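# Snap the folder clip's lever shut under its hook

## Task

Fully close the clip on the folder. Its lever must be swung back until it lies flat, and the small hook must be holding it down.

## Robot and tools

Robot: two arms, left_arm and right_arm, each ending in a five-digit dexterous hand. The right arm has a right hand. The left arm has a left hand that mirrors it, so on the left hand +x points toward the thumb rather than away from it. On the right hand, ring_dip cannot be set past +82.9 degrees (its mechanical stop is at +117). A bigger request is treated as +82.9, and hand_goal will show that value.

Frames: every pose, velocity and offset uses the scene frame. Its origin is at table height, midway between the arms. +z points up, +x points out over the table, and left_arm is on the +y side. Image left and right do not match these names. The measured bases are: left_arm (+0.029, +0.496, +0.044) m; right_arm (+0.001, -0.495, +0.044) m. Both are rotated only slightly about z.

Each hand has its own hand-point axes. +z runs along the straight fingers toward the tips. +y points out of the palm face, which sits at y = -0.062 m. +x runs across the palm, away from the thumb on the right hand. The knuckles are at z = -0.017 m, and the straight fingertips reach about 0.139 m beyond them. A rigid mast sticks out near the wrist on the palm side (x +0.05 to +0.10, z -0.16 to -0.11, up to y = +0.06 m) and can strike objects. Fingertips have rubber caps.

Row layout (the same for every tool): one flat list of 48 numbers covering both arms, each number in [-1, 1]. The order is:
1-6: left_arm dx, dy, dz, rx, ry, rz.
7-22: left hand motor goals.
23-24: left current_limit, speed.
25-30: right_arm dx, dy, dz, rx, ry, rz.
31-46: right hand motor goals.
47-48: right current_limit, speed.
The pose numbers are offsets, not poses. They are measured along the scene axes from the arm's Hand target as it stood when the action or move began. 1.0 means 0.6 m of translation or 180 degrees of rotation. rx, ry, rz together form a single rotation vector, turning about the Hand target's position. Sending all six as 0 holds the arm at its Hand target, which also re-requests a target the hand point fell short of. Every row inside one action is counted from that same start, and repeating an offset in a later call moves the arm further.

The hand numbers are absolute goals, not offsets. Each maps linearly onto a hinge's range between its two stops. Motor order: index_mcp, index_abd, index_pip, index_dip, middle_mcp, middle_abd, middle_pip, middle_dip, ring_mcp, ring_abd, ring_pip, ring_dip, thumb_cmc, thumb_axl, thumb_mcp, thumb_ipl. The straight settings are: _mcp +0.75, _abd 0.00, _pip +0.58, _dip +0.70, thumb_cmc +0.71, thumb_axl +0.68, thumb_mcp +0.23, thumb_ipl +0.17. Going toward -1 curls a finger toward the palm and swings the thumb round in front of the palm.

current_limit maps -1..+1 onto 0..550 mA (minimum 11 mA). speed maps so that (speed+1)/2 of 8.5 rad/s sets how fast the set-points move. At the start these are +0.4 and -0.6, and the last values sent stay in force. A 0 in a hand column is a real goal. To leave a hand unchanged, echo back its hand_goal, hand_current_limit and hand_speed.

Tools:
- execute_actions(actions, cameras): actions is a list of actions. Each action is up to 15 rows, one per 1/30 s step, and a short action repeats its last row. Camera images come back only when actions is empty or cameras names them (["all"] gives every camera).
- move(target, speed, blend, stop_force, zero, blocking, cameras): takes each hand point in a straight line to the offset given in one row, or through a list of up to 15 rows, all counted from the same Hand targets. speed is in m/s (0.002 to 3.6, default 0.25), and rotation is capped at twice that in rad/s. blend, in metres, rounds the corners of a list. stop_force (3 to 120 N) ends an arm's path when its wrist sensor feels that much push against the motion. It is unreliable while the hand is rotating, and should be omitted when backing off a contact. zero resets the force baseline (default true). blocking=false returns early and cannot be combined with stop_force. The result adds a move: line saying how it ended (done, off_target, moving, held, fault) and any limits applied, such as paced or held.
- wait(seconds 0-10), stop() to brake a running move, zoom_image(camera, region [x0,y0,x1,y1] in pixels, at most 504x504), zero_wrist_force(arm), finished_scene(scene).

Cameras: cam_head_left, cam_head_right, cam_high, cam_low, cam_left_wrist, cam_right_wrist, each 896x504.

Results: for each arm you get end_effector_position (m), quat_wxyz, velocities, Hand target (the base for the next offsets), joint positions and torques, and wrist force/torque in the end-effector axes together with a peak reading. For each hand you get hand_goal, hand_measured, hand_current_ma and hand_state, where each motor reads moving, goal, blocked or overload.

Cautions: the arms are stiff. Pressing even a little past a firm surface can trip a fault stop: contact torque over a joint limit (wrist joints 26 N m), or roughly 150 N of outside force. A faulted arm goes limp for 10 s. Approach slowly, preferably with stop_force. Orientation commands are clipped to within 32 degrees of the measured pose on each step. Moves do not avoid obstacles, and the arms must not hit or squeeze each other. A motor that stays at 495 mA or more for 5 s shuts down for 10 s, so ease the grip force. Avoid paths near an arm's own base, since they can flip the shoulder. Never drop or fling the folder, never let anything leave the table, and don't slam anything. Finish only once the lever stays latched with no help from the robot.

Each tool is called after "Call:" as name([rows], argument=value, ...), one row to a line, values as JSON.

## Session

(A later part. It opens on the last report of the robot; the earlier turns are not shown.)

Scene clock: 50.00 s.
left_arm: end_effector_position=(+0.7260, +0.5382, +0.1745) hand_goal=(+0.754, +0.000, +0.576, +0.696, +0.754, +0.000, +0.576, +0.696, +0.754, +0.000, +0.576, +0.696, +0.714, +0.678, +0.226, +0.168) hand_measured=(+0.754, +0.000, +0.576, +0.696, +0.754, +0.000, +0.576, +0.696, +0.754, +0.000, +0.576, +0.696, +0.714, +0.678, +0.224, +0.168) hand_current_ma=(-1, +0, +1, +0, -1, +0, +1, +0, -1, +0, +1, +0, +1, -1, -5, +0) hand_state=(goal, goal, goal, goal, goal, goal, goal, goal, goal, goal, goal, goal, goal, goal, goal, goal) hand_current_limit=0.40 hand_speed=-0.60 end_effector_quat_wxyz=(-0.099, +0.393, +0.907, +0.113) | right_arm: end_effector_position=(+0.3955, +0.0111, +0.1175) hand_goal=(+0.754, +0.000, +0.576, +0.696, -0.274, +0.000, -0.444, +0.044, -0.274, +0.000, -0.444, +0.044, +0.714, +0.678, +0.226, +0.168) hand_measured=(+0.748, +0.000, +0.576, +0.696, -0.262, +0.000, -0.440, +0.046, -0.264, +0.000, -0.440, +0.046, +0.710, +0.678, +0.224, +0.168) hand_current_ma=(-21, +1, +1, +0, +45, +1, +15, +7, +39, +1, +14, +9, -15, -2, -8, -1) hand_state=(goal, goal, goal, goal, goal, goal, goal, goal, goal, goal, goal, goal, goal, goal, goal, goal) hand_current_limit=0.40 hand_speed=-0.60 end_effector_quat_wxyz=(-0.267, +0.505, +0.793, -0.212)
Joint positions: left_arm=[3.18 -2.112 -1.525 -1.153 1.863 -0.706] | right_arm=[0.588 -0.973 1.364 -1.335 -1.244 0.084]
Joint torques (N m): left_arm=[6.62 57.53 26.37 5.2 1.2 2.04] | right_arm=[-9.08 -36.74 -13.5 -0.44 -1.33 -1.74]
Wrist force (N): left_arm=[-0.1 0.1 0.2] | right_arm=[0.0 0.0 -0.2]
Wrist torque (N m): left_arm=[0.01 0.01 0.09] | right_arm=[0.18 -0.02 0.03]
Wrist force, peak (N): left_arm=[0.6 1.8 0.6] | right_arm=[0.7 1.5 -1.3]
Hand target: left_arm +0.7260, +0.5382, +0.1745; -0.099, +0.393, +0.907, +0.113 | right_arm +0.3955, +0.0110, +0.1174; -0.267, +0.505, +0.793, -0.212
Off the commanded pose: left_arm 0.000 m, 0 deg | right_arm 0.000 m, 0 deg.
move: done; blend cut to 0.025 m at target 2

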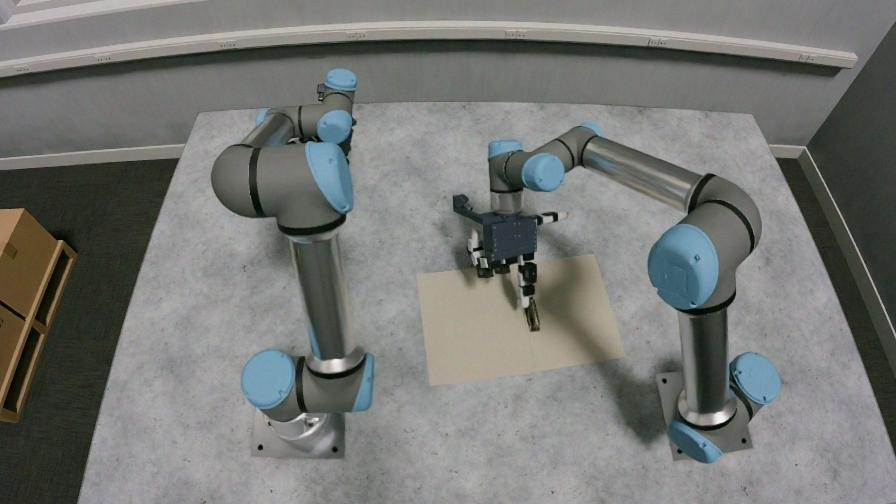

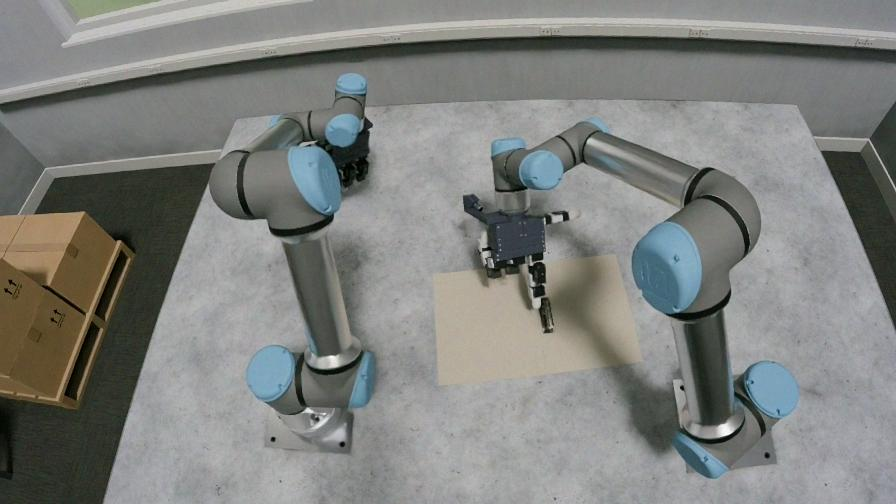

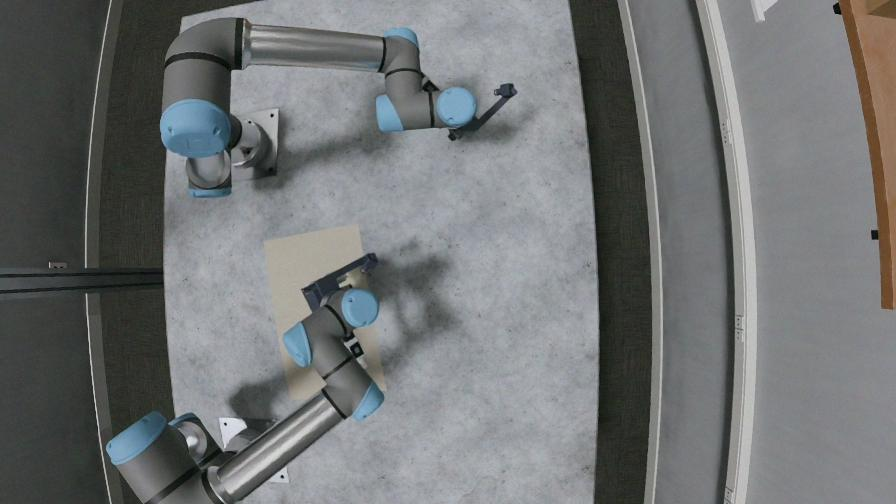

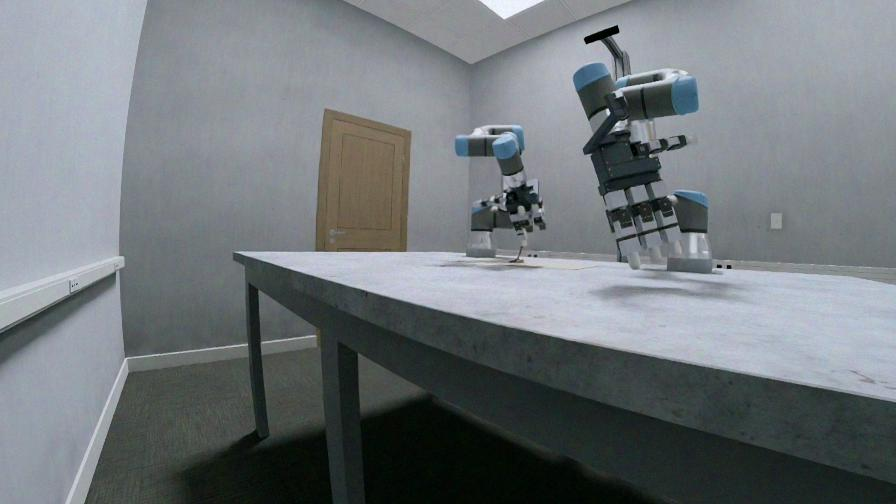

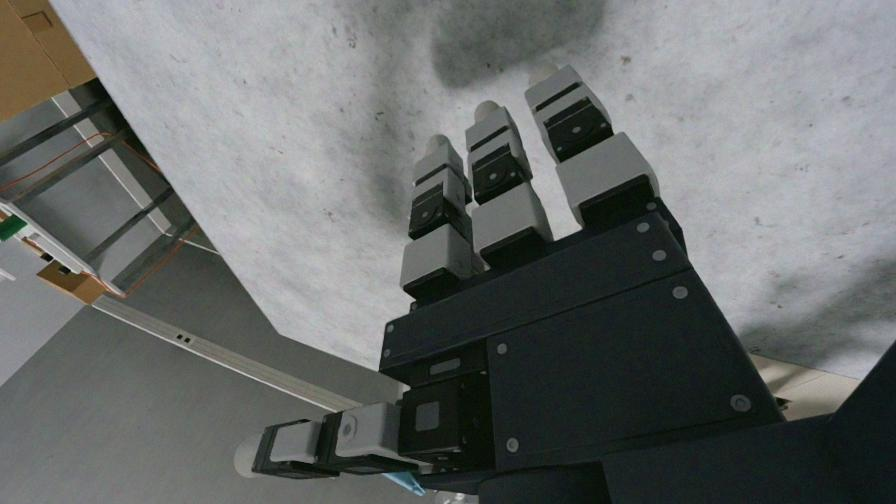

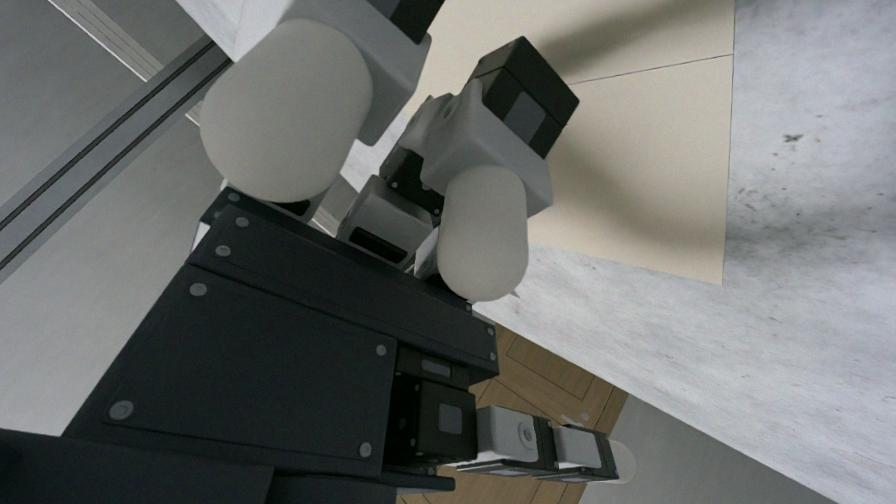

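Call:
move(target=[0,0,0,0,0,0,0.754,0,0.576,0.696,0.754,0,0.576,0.696,0.754,0,0.576,0.696,0.714,0.678,0.226,0.168,0.4,-0.6,0,0,0,0,0,0,0.754,0,0.576,0.696,0.754,-0.56,0.576,0.696,0.754,-0.6,0.576,0.696,0.714,0.678,0.226,0.168,0.4,-0.6], cameras=["cam_high","cam_low","cam_left_wrist","cam_right_wrist"])

Scene clock: 55.80 s.
left_arm: end_effector_position=(+0.7260, +0.5382, +0.1745) hand_goal=(+0.754, +0.000, +0.576, +0.696, +0.754, +0.000, +0.576, +0.696, +0.754, +0.000, +0.576, +0.696, +0.714, +0.678, +0.226, +0.168) hand_measured=(+0.754, +0.000, +0.576, +0.696, +0.754, +0.000, +0.576, +0.696, +0.754, +0.000, +0.576, +0.696, +0.714, +0.678, +0.224, +0.168) hand_current_ma=(-1, +0, +1, +0, -1, +0, +1, +0, -1, +0, +1, +0, +1, -1, -5, +0) hand_state=(goal, goal, goal, goal, goal, goal, goal, goal, goal, goal, goal, goal, goal, goal, goal, goal) hand_current_limit=0.40 hand_speed=-0.60 end_effector_quat_wxyz=(-0.099, +0.393, +0.907, +0.113) | right_arm: end_effector_position=(+0.3955, +0.0110, +0.1174) hand_goal=(+0.754, +0.000, +0.576, +0.696, +0.754, -0.560, +0.576, +0.696, +0.754, -0.600, +0.576, +0.696, +0.714, +0.678, +0.226, +0.168) hand_measured=(+0.748, +0.000, +0.576, +0.696, +0.738, -0.550, +0.570, +0.694, +0.740, -0.590, +0.570, +0.692, +0.710, +0.678, +0.224, +0.168) hand_current_ma=(-21, +1, +1, +0, -57, +28, -18, -8, -49, +28, -17, -9, -15, -2, -8, -1) hand_state=(goal, goal, goal, goal, goal, goal, goal, goal, goal, goal, goal, goal, goal, goal, goal, goal) hand_current_limit=0.40 hand_speed=-0.60 end_effector_quat_wxyz=(-0.267, +0.505, +0.793, -0.212)
Joint positions: left_arm=[3.18 -2.112 -1.525 -1.153 1.863 -0.706] | right_arm=[0.588 -0.973 1.364 -1.335 -1.244 0.084]
Joint torques (N m): left_arm=[6.55 58.18 25.97 4.8 2.49 2.3] | right_arm=[-7.76 -36.41 -11.8 -2.22 -1.26 -1.59]
Wrist force (N): left_arm=[0.1 0.1 0.2] | right_arm=[0.5 -0.1 -0.2]
Wrist torque (N m): left_arm=[0.01 -0.02 0.12] | right_arm=[0.04 -0.12 0.06]
Wrist force, peak (N): left_arm=[0.0 0.1 0.6] | right_arm=[0.5 0.1 0.1]
Hand target: left_arm +0.7260, +0.5382, +0.1745; -0.099, +0.393, +0.907, +0.113 | right_arm +0.3955, +0.0110, +0.1174; -0.267, +0.505, +0.793, -0.212
Off the commanded pose: left_arm 0.000 m, 0 deg | right_arm 0.000 m, 0 deg.
move: done
Images, in order (width x height): cam_high 896x504, cam_low 896x504, cam_left_wrist 896x504, cam_right_wrist 896x504.

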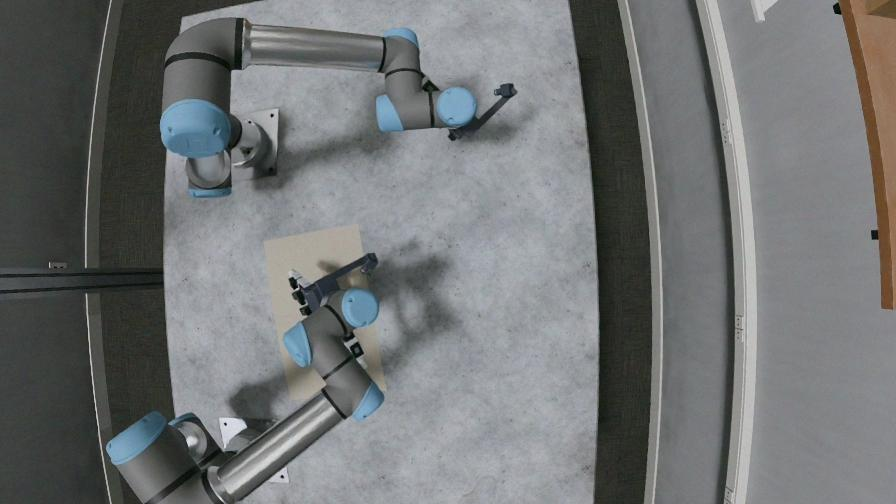

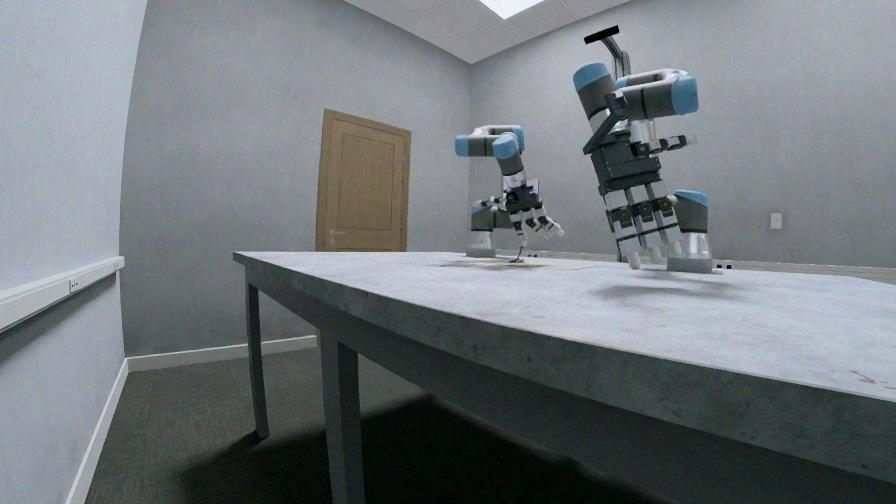

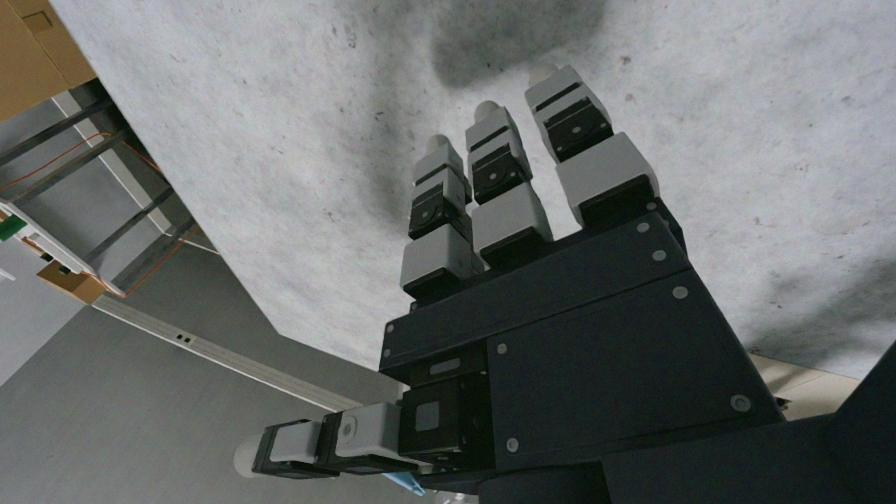

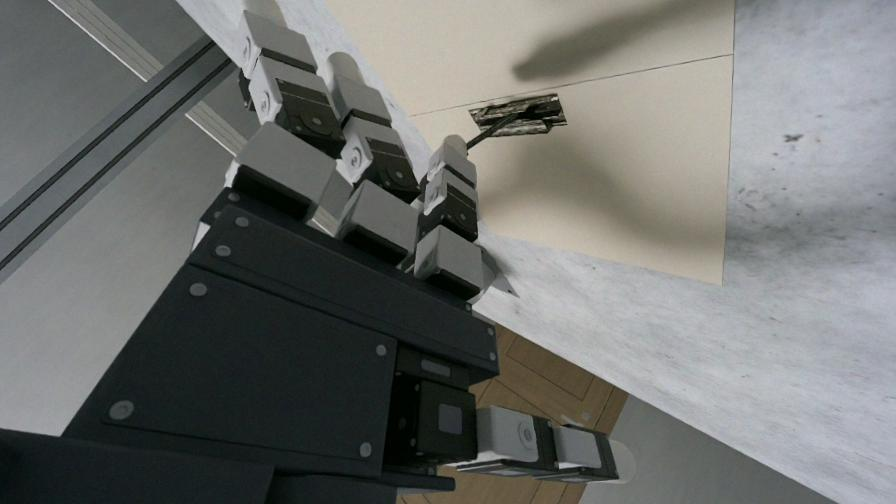

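Call:
zoom_image(camera="cam_right_wrist", region=[410, 80, 580, 180])

Call:
zoom_image(camera="cam_low", region=[490, 220, 550, 270])

Scaled by 2.965 from the camera's 896x504 image, which has a finer 1280x720 frame.

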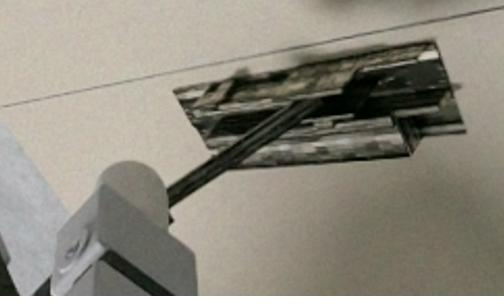

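Scaled by 8.400 from the camera's 896x504 image, which has a finer 1280x720 frame.

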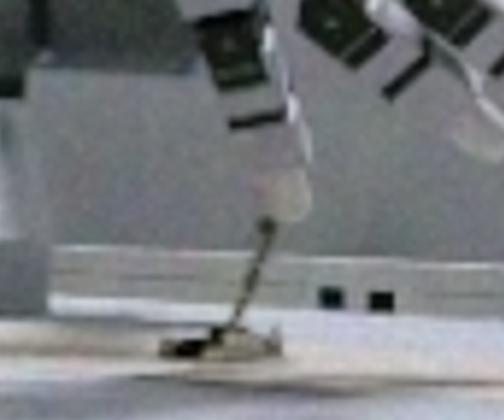

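Call:
move(target=[0,0,0,0,0,0,0.754,0,0.576,0.696,0.754,0,0.576,0.696,0.754,0,0.576,0.696,0.714,0.678,0.226,0.168,0.4,-0.6,0.0167,-0.0318,0.0067,0,0,0,0.754,0,0.576,0.696,0.754,-0.56,0.576,0.696,0.754,-0.6,0.576,0.696,0.714,0.678,0.226,0.168,0.4,-0.6], speed=0.1, cameras=["cam_head_left","cam_head_right","cam_low","cam_right_wrist"])

Call:
zoom_image(camera="cam_right_wrist", region=[410, 70, 580, 190])

Call:
zoom_image(camera="cam_low", region=[490, 220, 550, 270])

Call:
zoom_image(camera="cam_head_left", region=[490, 260, 570, 340])

Call:
zoom_image(camera="cam_head_right", region=[505, 260, 585, 340])

Scene clock: 59.53 s.
left_arm: end_effector_position=(+0.7260, +0.5382, +0.1745) hand_goal=(+0.754, +0.000, +0.576, +0.696, +0.754, +0.000, +0.576, +0.696, +0.754, +0.000, +0.576, +0.696, +0.714, +0.678, +0.226, +0.168) hand_measured=(+0.754, +0.000, +0.576, +0.696, +0.754, +0.000, +0.576, +0.696, +0.754, +0.000, +0.576, +0.696, +0.714, +0.678, +0.224, +0.168) hand_current_ma=(-1, +0, +1, +0, -1, +0, +1, +0, -1, +0, +1, +0, +1, -1, -5, +0) hand_state=(goal, goal, goal, goal, goal, goal, goal, goal, goal, goal, goal, goal, goal, goal, goal, goal) hand_current_limit=0.40 hand_speed=-0.60 end_effector_quat_wxyz=(-0.099, +0.393, +0.907, +0.113) | right_arm: end_effector_position=(+0.4055, -0.0082, +0.1214) hand_goal=(+0.754, +0.000, +0.576, +0.696, +0.754, -0.560, +0.576, +0.696, +0.754, -0.600, +0.576, +0.696, +0.714, +0.678, +0.226, +0.168) hand_measured=(+0.748, +0.000, +0.576, +0.696, +0.738, -0.550, +0.570, +0.694, +0.740, -0.590, +0.570, +0.692, +0.710, +0.678, +0.224, +0.168) hand_current_ma=(-21, +1, +1, +0, -57, +27, -18, -8, -49, +27, -17, -9, -15, -2, -8, -1) hand_state=(goal, goal, goal, goal, goal, goal, goal, goal, goal, goal, goal, goal, goal, goal, goal, goal) hand_current_limit=0.40 hand_speed=-0.60 end_effector_quat_wxyz=(-0.267, +0.505, +0.793, -0.212)
Joint positions: left_arm=[3.18 -2.112 -1.525 -1.153 1.863 -0.706] | right_arm=[0.556 -0.992 1.382 -1.326 -1.263 0.057]
Joint torques (N m): left_arm=[5.85 58.7 26.36 4.78 2.59 2.01] | right_arm=[8.53 -36.02 -31.2 -1.45 2.42 1.28]
Wrist force (N): left_arm=[0.0 0.3 0.4] | right_arm=[0.2 0.0 -0.1]
Wrist torque (N m): left_arm=[0.02 -0.01 0.10] | right_arm=[0.03 -0.08 0.06]
Wrist force, peak (N): left_arm=[0.4 0.2 0.4] | right_arm=[0.8 0.2 0.0]
Hand target: left_arm +0.7260, +0.5382, +0.1745; -0.099, +0.393, +0.907, +0.113 | right_arm +0.4055, -0.0080, +0.1214; -0.267, +0.505, +0.793, -0.212
Off the commanded pose: left_arm 0.000 m, 0 deg | right_arm 0.000 m, 0 deg.
move: done
Images, in order (width x height): cam_head_left 896x504, cam_head_right 896x504, cam_low 896x504, cam_right_wrist 896x504.

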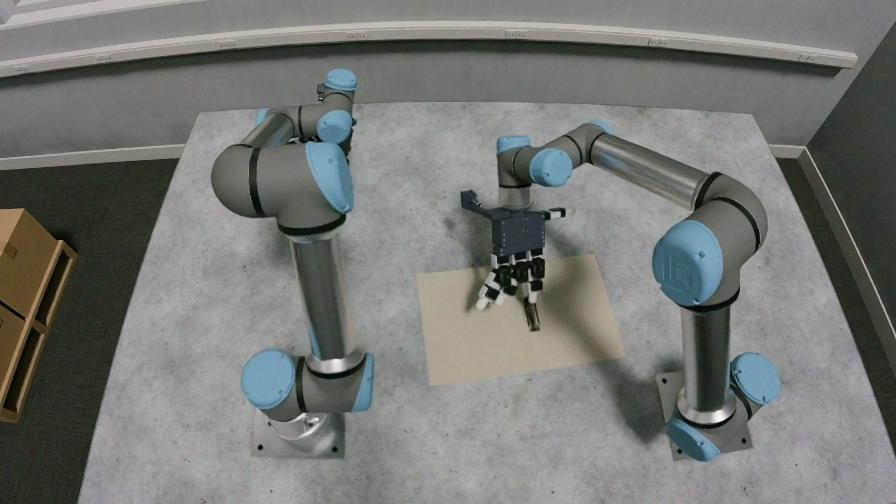

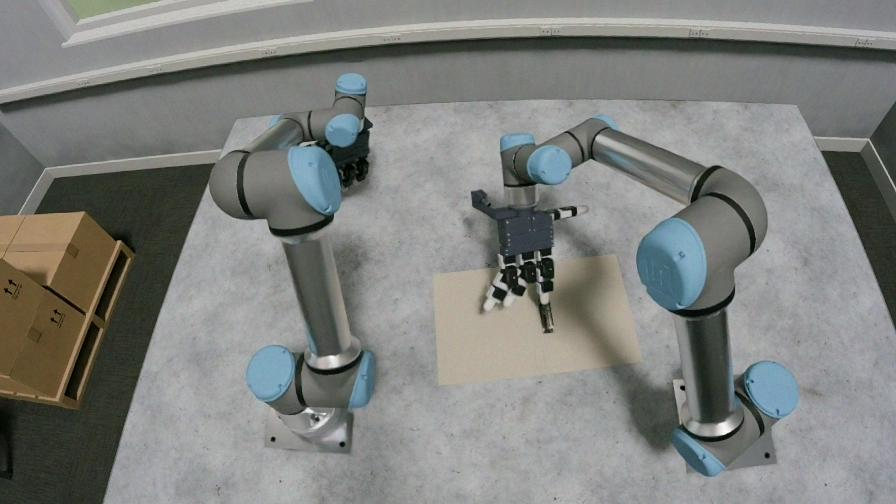

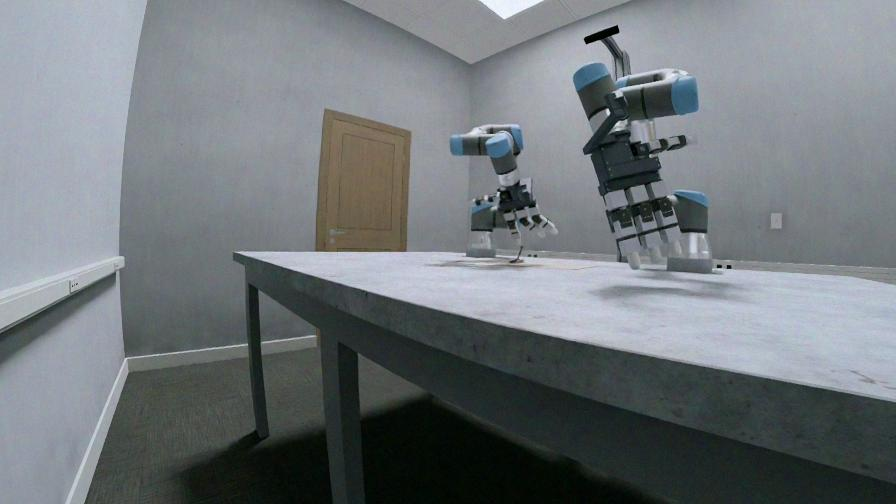

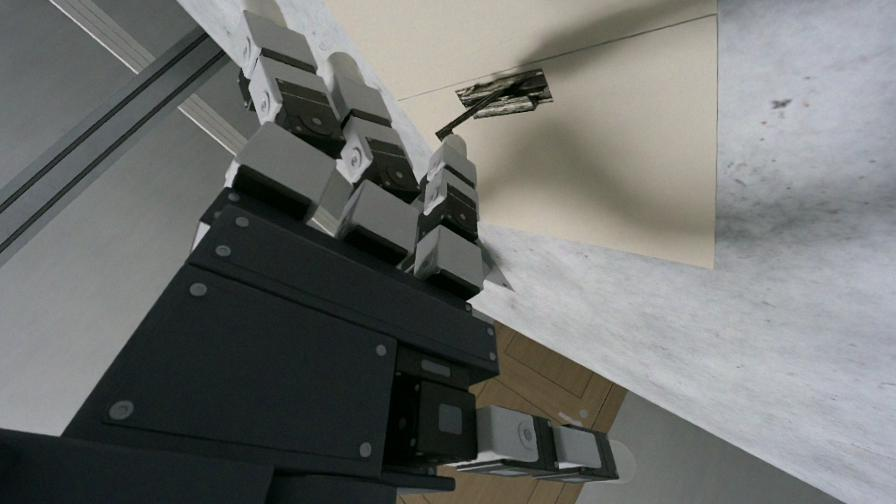

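Scaled by 2.965 from the camera's 896x504 image, which has a finer 1280x720 frame.

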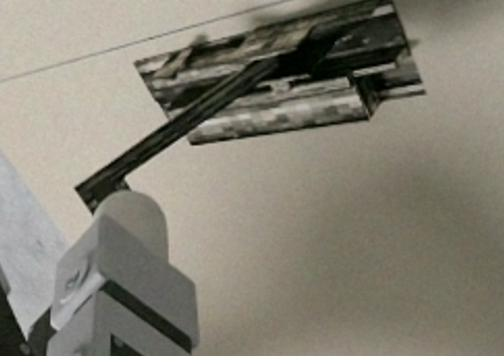

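Scaled by 8.400 from the camera's 896x504 image, which has a finer 1280x720 frame.

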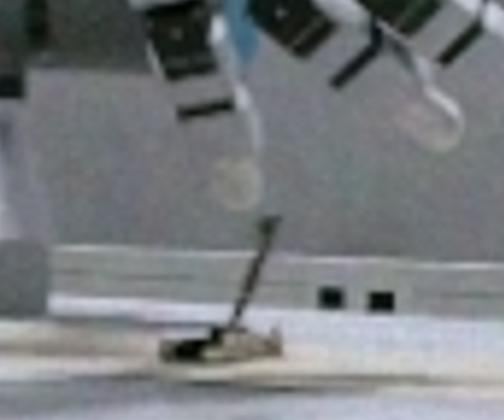

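Scaled by 6.300 from the camera's 896x504 image, which has a finer 1280x720 frame.

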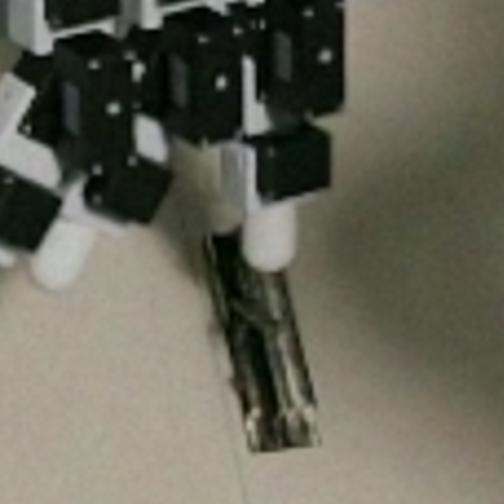

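Scaled by 6.300 from the camera's 896x504 image, which has a finer 1280x720 frame.

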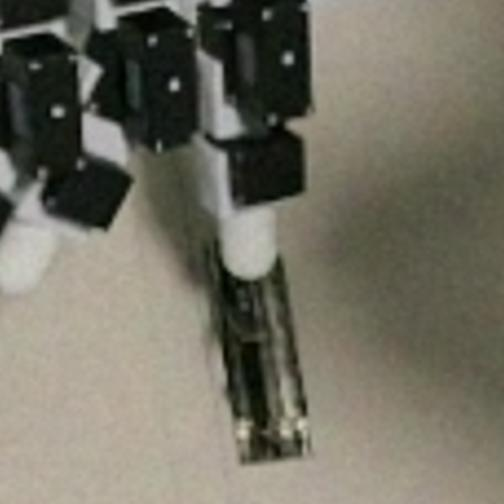

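Call:
move([
  [0,0,0,0,0,0,0.754,0,0.576,0.696,0.754,0,0.576,0.696,0.754,0,0.576,0.696,0.714,0.678,0.226,0.168,0.4,-0.6,-0.029,-0.0102,-0.0242,0,0,0,0.754,0,0.576,0.696,0.754,-0.56,0.576,0.696,0.754,-0.6,0.576,0.696,0.714,0.678,0.226,0.168,0.7,-0.6],
  [0,0,0,0,0,0,0.754,0,0.576,0.696,0.754,0,0.576,0.696,0.754,0,0.576,0.696,0.714,0.678,0.226,0.168,0.4,-0.6,-0.069,-0.015,-0.006,0.0057,-0.0553,0,0.754,0,0.576,0.696,0.754,-0.56,0.576,0.696,0.754,-0.6,0.576,0.696,0.714,0.678,0.226,0.168,0.7,-0.6],
  [0,0,0,0,0,0,0.754,0,0.576,0.696,0.754,0,0.576,0.696,0.754,0,0.576,0.696,0.714,0.678,0.226,0.168,0.4,-0.6,-0.1028,-0.0188,-0.0002,0.0103,-0.0995,0,0.754,0,0.576,0.696,0.754,-0.56,0.576,0.696,0.754,-0.6,0.576,0.696,0.714,0.678,0.226,0.168,0.7,-0.6],
], speed=[0.06,0.07,0.07], stop_force=15, cameras=["cam_high","cam_low","cam_right_wrist"])

Call:
zoom_image(camera="cam_right_wrist", region=[410, 70, 580, 190])

Call:
zoom_image(camera="cam_low", region=[490, 220, 550, 270])

Scene clock: 79.37 s.
left_arm: end_effector_position=(+0.7260, +0.5382, +0.1745) hand_goal=(+0.754, +0.000, +0.576, +0.696, +0.754, +0.000, +0.576, +0.696, +0.754, +0.000, +0.576, +0.696, +0.714, +0.678, +0.226, +0.168) hand_measured=(+0.754, +0.000, +0.576, +0.696, +0.754, +0.000, +0.576, +0.696, +0.754, +0.000, +0.576, +0.696, +0.714, +0.678, +0.224, +0.168) hand_current_ma=(-1, +0, +1, +0, -1, +0, +1, +0, -1, +0, +1, +0, +1, -1, -5, +0) hand_state=(goal, goal, goal, goal, goal, goal, goal, goal, goal, goal, goal, goal, goal, goal, goal, goal) hand_current_limit=0.40 hand_speed=-0.60 end_effector_quat_wxyz=(-0.099, +0.393, +0.907, +0.113) | right_arm: end_effector_position=(+0.3438, -0.0193, +0.1213) hand_goal=(+0.754, +0.000, +0.576, +0.696, +0.754, -0.560, +0.576, +0.696, +0.754, -0.600, +0.576, +0.696, +0.714, +0.678, +0.226, +0.168) hand_measured=(+0.750, +0.000, +0.576, +0.696, +0.742, -0.550, +0.572, +0.694, +0.744, -0.590, +0.572, +0.692, +0.710, +0.678, +0.224, +0.168) hand_current_ma=(-15, -2, +1, +0, -41, +27, -15, -8, -35, +26, -15, -9, -15, -2, -8, -1) hand_state=(goal, goal, goal, goal, goal, goal, goal, goal, goal, goal, goal, goal, goal, goal, goal, goal) hand_current_limit=0.70 hand_speed=-0.60 end_effector_quat_wxyz=(-0.149, +0.528, +0.828, -0.118)
Joint positions: left_arm=[3.18 -2.112 -1.525 -1.153 1.863 -0.706] | right_arm=[0.666 -1.229 1.79 -1.811 -1.358 0.234]
Joint torques (N m): left_arm=[5.56 58.29 25.82 4.56 2.56 1.99] | right_arm=[-8.97 -23.83 -29.17 -3.3 2.56 -1.47]
Wrist force (N): left_arm=[-0.1 0.2 0.0] | right_arm=[-0.6 -0.6 -2.7]
Wrist torque (N m): left_arm=[0.04 0.00 0.09] | right_arm=[0.17 -0.03 -0.03]
Wrist force, peak (N): left_arm=[0.1 0.0 0.6] | right_arm=[-0.5 -1.0 -4.2]
Hand target: left_arm +0.7260, +0.5382, +0.1745; -0.099, +0.393, +0.907, +0.113 | right_arm +0.3438, -0.0193, +0.1213; -0.149, +0.528, +0.828, -0.118
Off the commanded pose: left_arm 0.000 m, 0 deg | right_arm 0.000 m, 0 deg.
move: done
Images, in order (width x height): cam_high 896x504, cam_low 896x504, cam_right_wrist 896x504.

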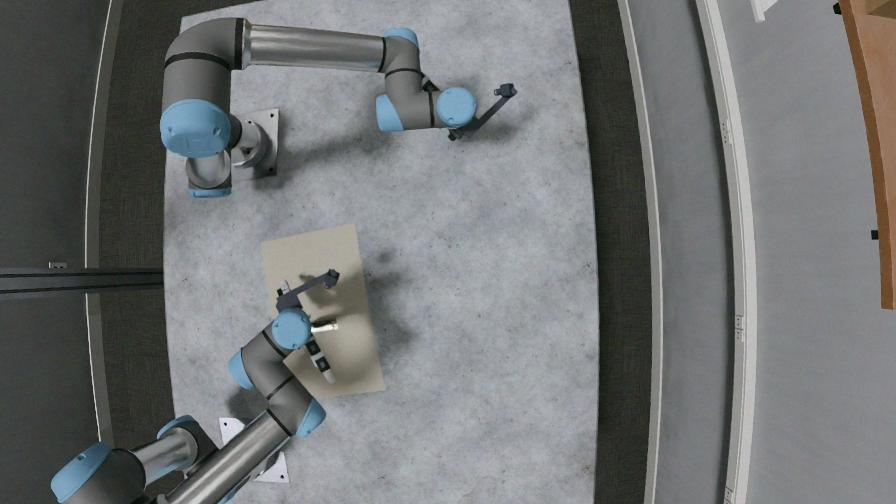

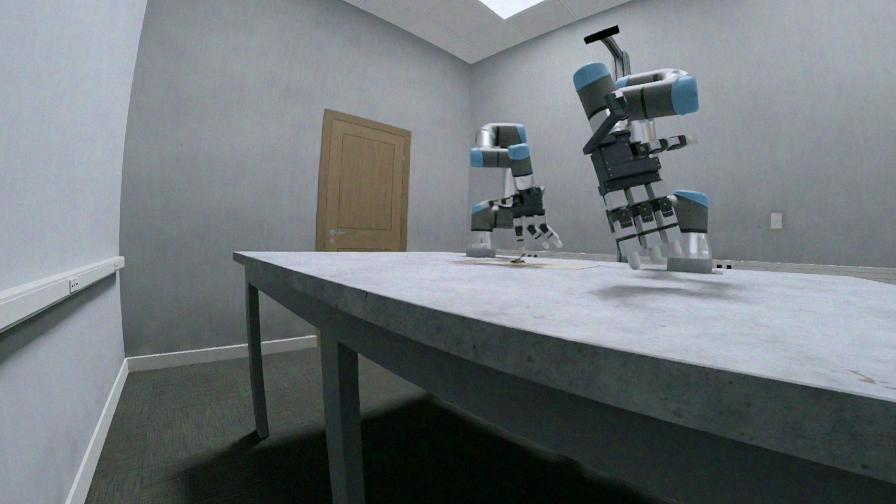

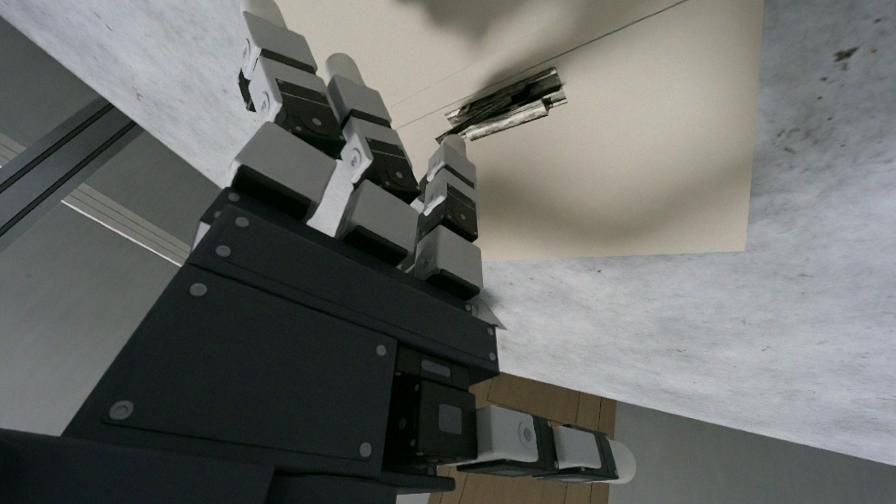

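Scaled by 2.965 from the camera's 896x504 image, which has a finer 1280x720 frame.

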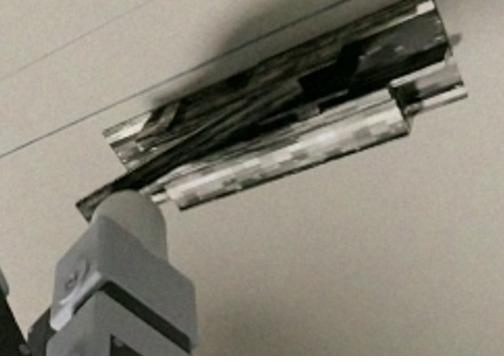

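Scaled by 8.400 from the camera's 896x504 image, which has a finer 1280x720 frame.

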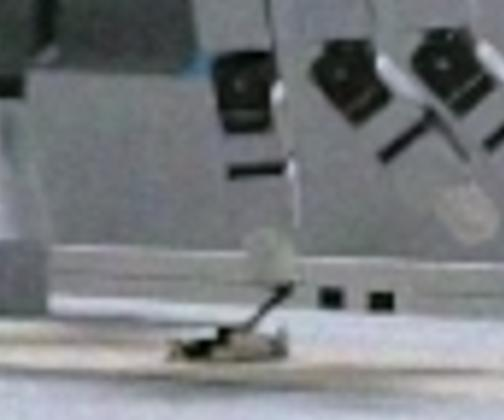

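Call:
move([
  [0,0,0,0,0,0,0.754,0,0.576,0.696,0.754,0,0.576,0.696,0.754,0,0.576,0.696,0.714,0.678,0.226,0.168,0.4,-0.6,-0.0388,-0.0012,-0.0005,0.0046,-0.0442,0,0.754,0,0.576,0.696,0.754,-0.56,0.576,0.696,0.754,-0.6,0.576,0.696,0.714,0.678,0.226,0.168,0.7,-0.6],
  [0,0,0,0,0,0,0.754,0,0.576,0.696,0.754,0,0.576,0.696,0.754,0,0.576,0.696,0.714,0.678,0.226,0.168,0.4,-0.6,-0.0542,-0.003,-0.007,0.0069,-0.0663,0,0.754,0,0.576,0.696,0.754,-0.56,0.576,0.696,0.754,-0.6,0.576,0.696,0.714,0.678,0.226,0.168,0.7,-0.6],
  [0,0,0,0,0,0,0.754,0,0.576,0.696,0.754,0,0.576,0.696,0.754,0,0.576,0.696,0.714,0.678,0.226,0.168,0.4,-0.6,-0.0542,-0.003,-0.0203,0.0069,-0.0663,0,0.754,0,0.576,0.696,0.754,-0.56,0.576,0.696,0.754,-0.6,0.576,0.696,0.714,0.678,0.226,0.168,0.7,-0.6],
], speed=[0.05,0.04,0.03], stop_force=25, cameras=["cam_high","cam_low","cam_right_wrist"])

Call:
zoom_image(camera="cam_right_wrist", region=[410, 70, 580, 190])

Call:
zoom_image(camera="cam_low", region=[490, 220, 550, 270])

Scene clock: 85.73 s.
left_arm: end_effector_position=(+0.7260, +0.5382, +0.1745) hand_goal=(+0.754, +0.000, +0.576, +0.696, +0.754, +0.000, +0.576, +0.696, +0.754, +0.000, +0.576, +0.696, +0.714, +0.678, +0.226, +0.168) hand_measured=(+0.754, +0.000, +0.576, +0.696, +0.754, +0.000, +0.576, +0.696, +0.754, +0.000, +0.576, +0.696, +0.714, +0.678, +0.224, +0.168) hand_current_ma=(-1, +0, +1, +0, -1, +0, +1, +0, -1, +0, +1, +0, +1, -1, -5, +0) hand_state=(goal, goal, goal, goal, goal, goal, goal, goal, goal, goal, goal, goal, goal, goal, goal, goal) hand_current_limit=0.40 hand_speed=-0.60 end_effector_quat_wxyz=(-0.099, +0.393, +0.907, +0.113) | right_arm: end_effector_position=(+0.3133, -0.0208, +0.1181) hand_goal=(+0.754, +0.000, +0.576, +0.696, +0.754, -0.560, +0.576, +0.696, +0.754, -0.600, +0.576, +0.696, +0.714, +0.678, +0.226, +0.168) hand_measured=(+0.746, +0.026, +0.568, +0.680, +0.746, -0.552, +0.572, +0.694, +0.748, -0.592, +0.572, +0.692, +0.710, +0.678, +0.224, +0.168) hand_current_ma=(-30, +87, -26, -56, -26, +25, -12, -8, -22, +25, -11, -9, -14, -2, -10, -1) hand_state=(goal, blocked, goal, goal, goal, goal, goal, goal, goal, goal, goal, goal, goal, goal, goal, goal) hand_current_limit=0.70 hand_speed=-0.60 end_effector_quat_wxyz=(-0.073, +0.535, +0.840, -0.057)
Joint positions: left_arm=[3.18 -2.112 -1.525 -1.153 1.863 -0.706] | right_arm=[0.755 -1.304 1.969 -2.093 -1.452 0.349]
Joint torques (N m): left_arm=[5.9 57.63 27.41 4.18 2.48 1.74] | right_arm=[-6.03 1.64 9.63 -0.6 1.48 1]
Wrist force (N): left_arm=[0.0 0.2 0.2] | right_arm=[-0.9 -2.7 -49.5]
Wrist torque (N m): left_arm=[0.03 -0.01 0.10] | right_arm=[3.82 -1.29 0.04]
Wrist force, peak (N): left_arm=[0.3 0.3 0.5] | right_arm=[-0.9 -3.3 -58.2]
Hand target: left_arm +0.7260, +0.5382, +0.1745; -0.099, +0.393, +0.907, +0.113 | right_arm +0.3133, -0.0208, +0.1181; -0.073, +0.535, +0.840, -0.057 (not the last commanded pose)
Off the commanded pose: left_arm 0.000 m, 0 deg | right_arm 0.009 m, 1 deg.
move: contact (right_arm); path passed 1 of 3 targets
Images, in order (width x height): cam_high 896x504, cam_low 896x504, cam_right_wrist 896x504.

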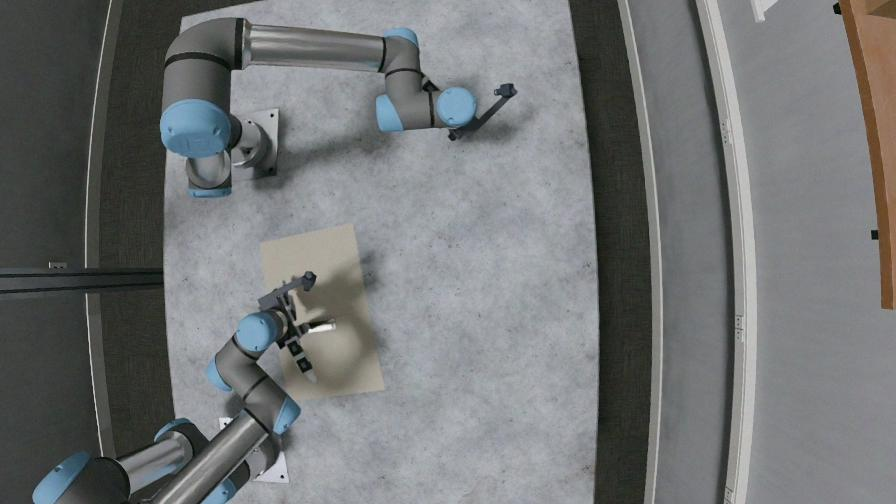

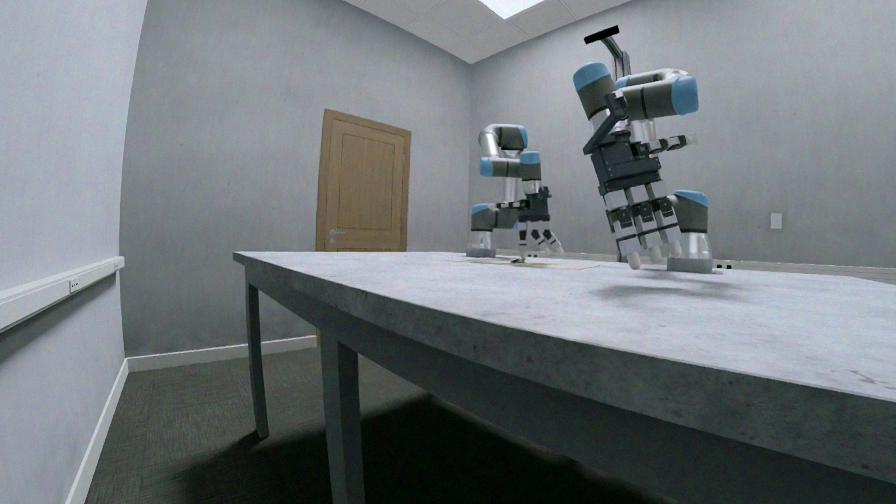

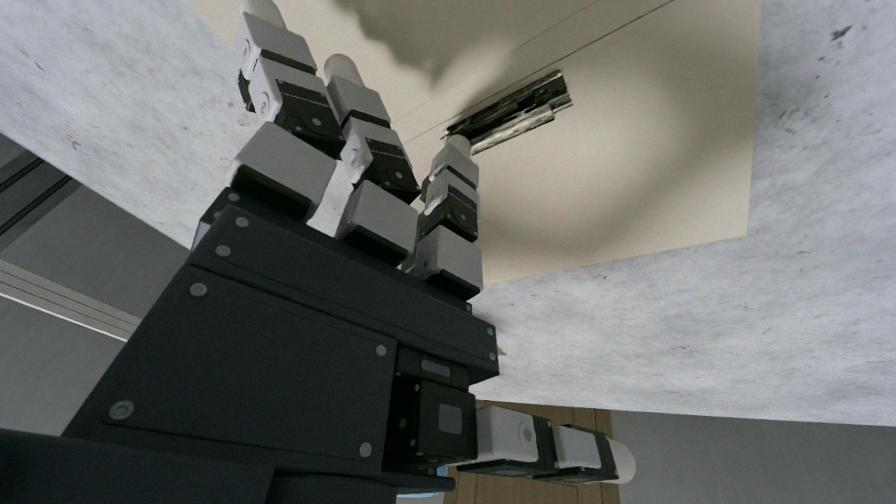

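Scaled by 2.965 from the camera's 896x504 image, which has a finer 1280x720 frame.

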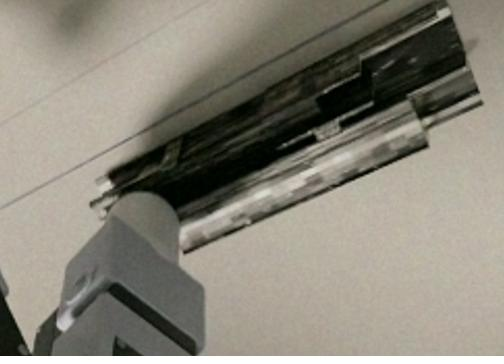

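Scaled by 8.400 from the camera's 896x504 image, which has a finer 1280x720 frame.

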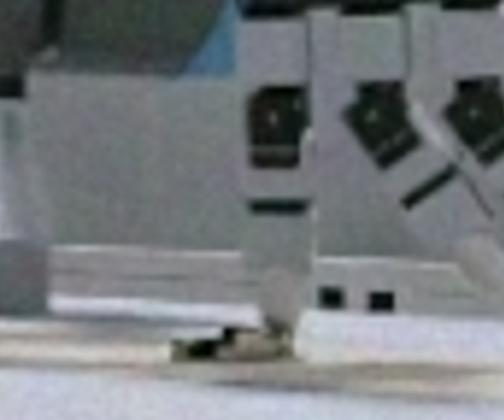

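Call:
move(target=[0,0,0,0,0,0,0.754,0,0.576,0.696,0.754,0,0.576,0.696,0.754,0,0.576,0.696,0.714,0.678,0.226,0.168,0.4,-0.6,0.03,0.0,0.12,0,0,0,0.754,0,0.576,0.696,0.754,-0.56,0.576,0.696,0.754,-0.6,0.576,0.696,0.714,0.678,0.226,0.168,0.4,-0.6], speed=0.1, cameras=["cam_high","cam_low","cam_right_wrist"])

Call:
zoom_image(camera="cam_right_wrist", region=[410, 50, 580, 170])

Call:
zoom_image(camera="cam_low", region=[490, 220, 550, 270])

Scene clock: 87.47 s.
left_arm: end_effector_position=(+0.7260, +0.5382, +0.1745) hand_goal=(+0.754, +0.000, +0.576, +0.696, +0.754, +0.000, +0.576, +0.696, +0.754, +0.000, +0.576, +0.696, +0.714, +0.678, +0.226, +0.168) hand_measured=(+0.754, +0.000, +0.576, +0.696, +0.754, +0.000, +0.576, +0.696, +0.754, +0.000, +0.576, +0.696, +0.714, +0.678, +0.224, +0.168) hand_current_ma=(-1, +0, +1, +0, -1, +0, +1, +0, -1, +0, +1, +0, +1, -1, -5, +0) hand_state=(goal, goal, goal, goal, goal, goal, goal, goal, goal, goal, goal, goal, goal, goal, goal, goal) hand_current_limit=0.40 hand_speed=-0.60 end_effector_quat_wxyz=(-0.099, +0.393, +0.907, +0.113) | right_arm: end_effector_position=(+0.3314, -0.0208, +0.1902) hand_goal=(+0.754, +0.000, +0.576, +0.696, +0.754, -0.560, +0.576, +0.696, +0.754, -0.600, +0.576, +0.696, +0.714, +0.678, +0.226, +0.168) hand_measured=(+0.746, +0.004, +0.572, +0.692, +0.746, -0.552, +0.572, +0.694, +0.748, -0.592, +0.572, +0.692, +0.710, +0.678, +0.224, +0.168) hand_current_ma=(-30, +11, -11, -10, -25, +25, -11, -8, -21, +25, -11, -9, -14, -2, -11, -1) hand_state=(goal, goal, goal, goal, goal, goal, goal, goal, goal, goal, goal, goal, goal, goal, goal, goal) hand_current_limit=0.40 hand_speed=-0.60 end_effector_quat_wxyz=(-0.073, +0.535, +0.840, -0.057)
Joint positions: left_arm=[3.18 -2.112 -1.525 -1.153 1.863 -0.706] | right_arm=[0.73 -1.38 1.85 -1.894 -1.456 0.325]
Joint torques (N m): left_arm=[6.05 57.16 24.92 4.03 2.42 1.95] | right_arm=[9.2 -21.23 -15.64 -2.48 -0.14 1.31]
Wrist force (N): left_arm=[0.1 0.2 0.3] | right_arm=[-1.1 -0.3 0.5]
Wrist torque (N m): left_arm=[0.01 -0.03 0.11] | right_arm=[-0.01 0.07 -0.05]
Wrist force, peak (N): left_arm=[0.2 0.0 0.5] | right_arm=[-0.8 -2.7 -49.8]
Hand target: left_arm +0.7260, +0.5382, +0.1745; -0.099, +0.393, +0.907, +0.113 | right_arm +0.3313, -0.0208, +0.1901; -0.073, +0.535, +0.840, -0.057
Off the commanded pose: left_arm 0.000 m, 0 deg | right_arm 0.000 m, 0 deg.
move: done
Images, in order (width x height): cam_high 896x504, cam_low 896x504, cam_right_wrist 896x504.

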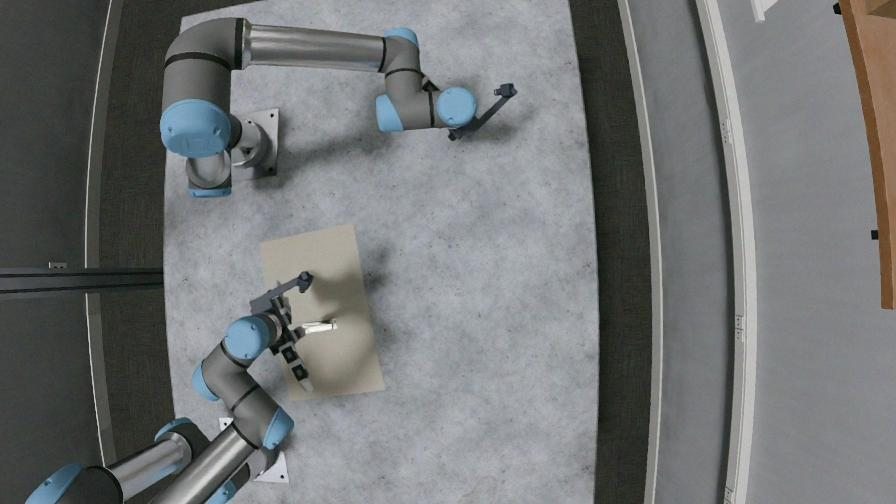

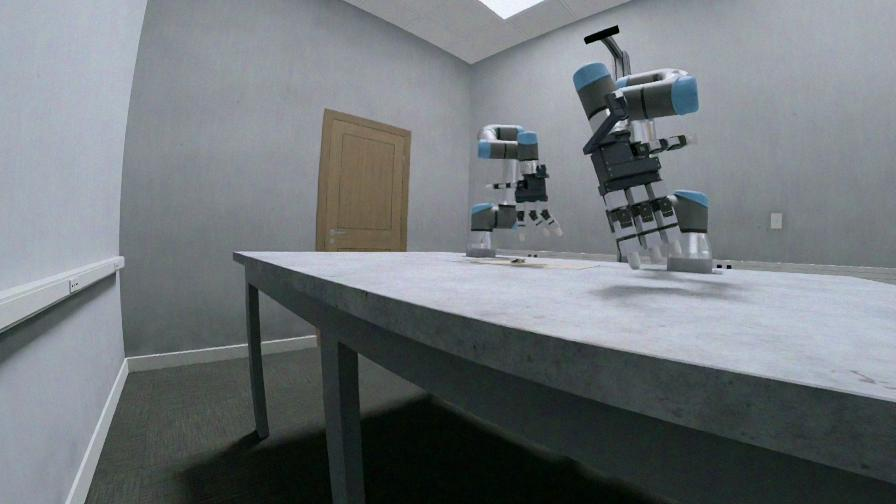

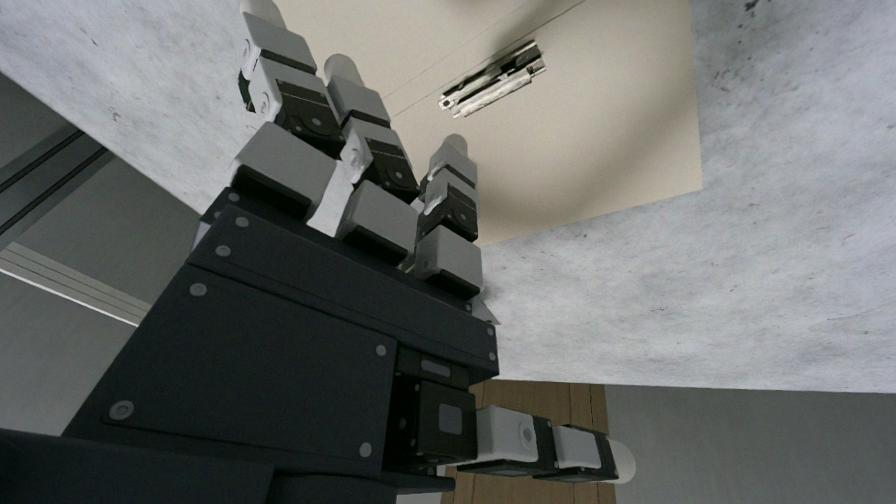

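Scaled by 2.965 from the camera's 896x504 image, which has a finer 1280x720 frame.

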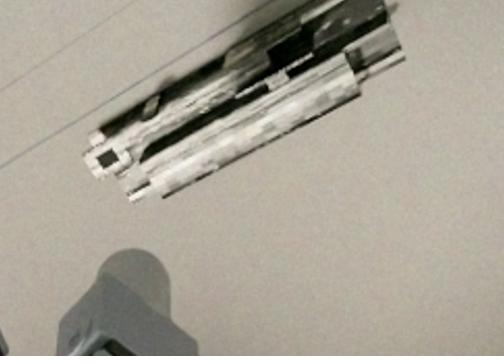

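Scaled by 8.400 from the camera's 896x504 image, which has a finer 1280x720 frame.

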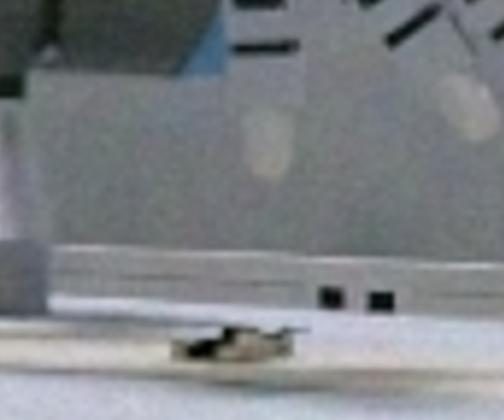

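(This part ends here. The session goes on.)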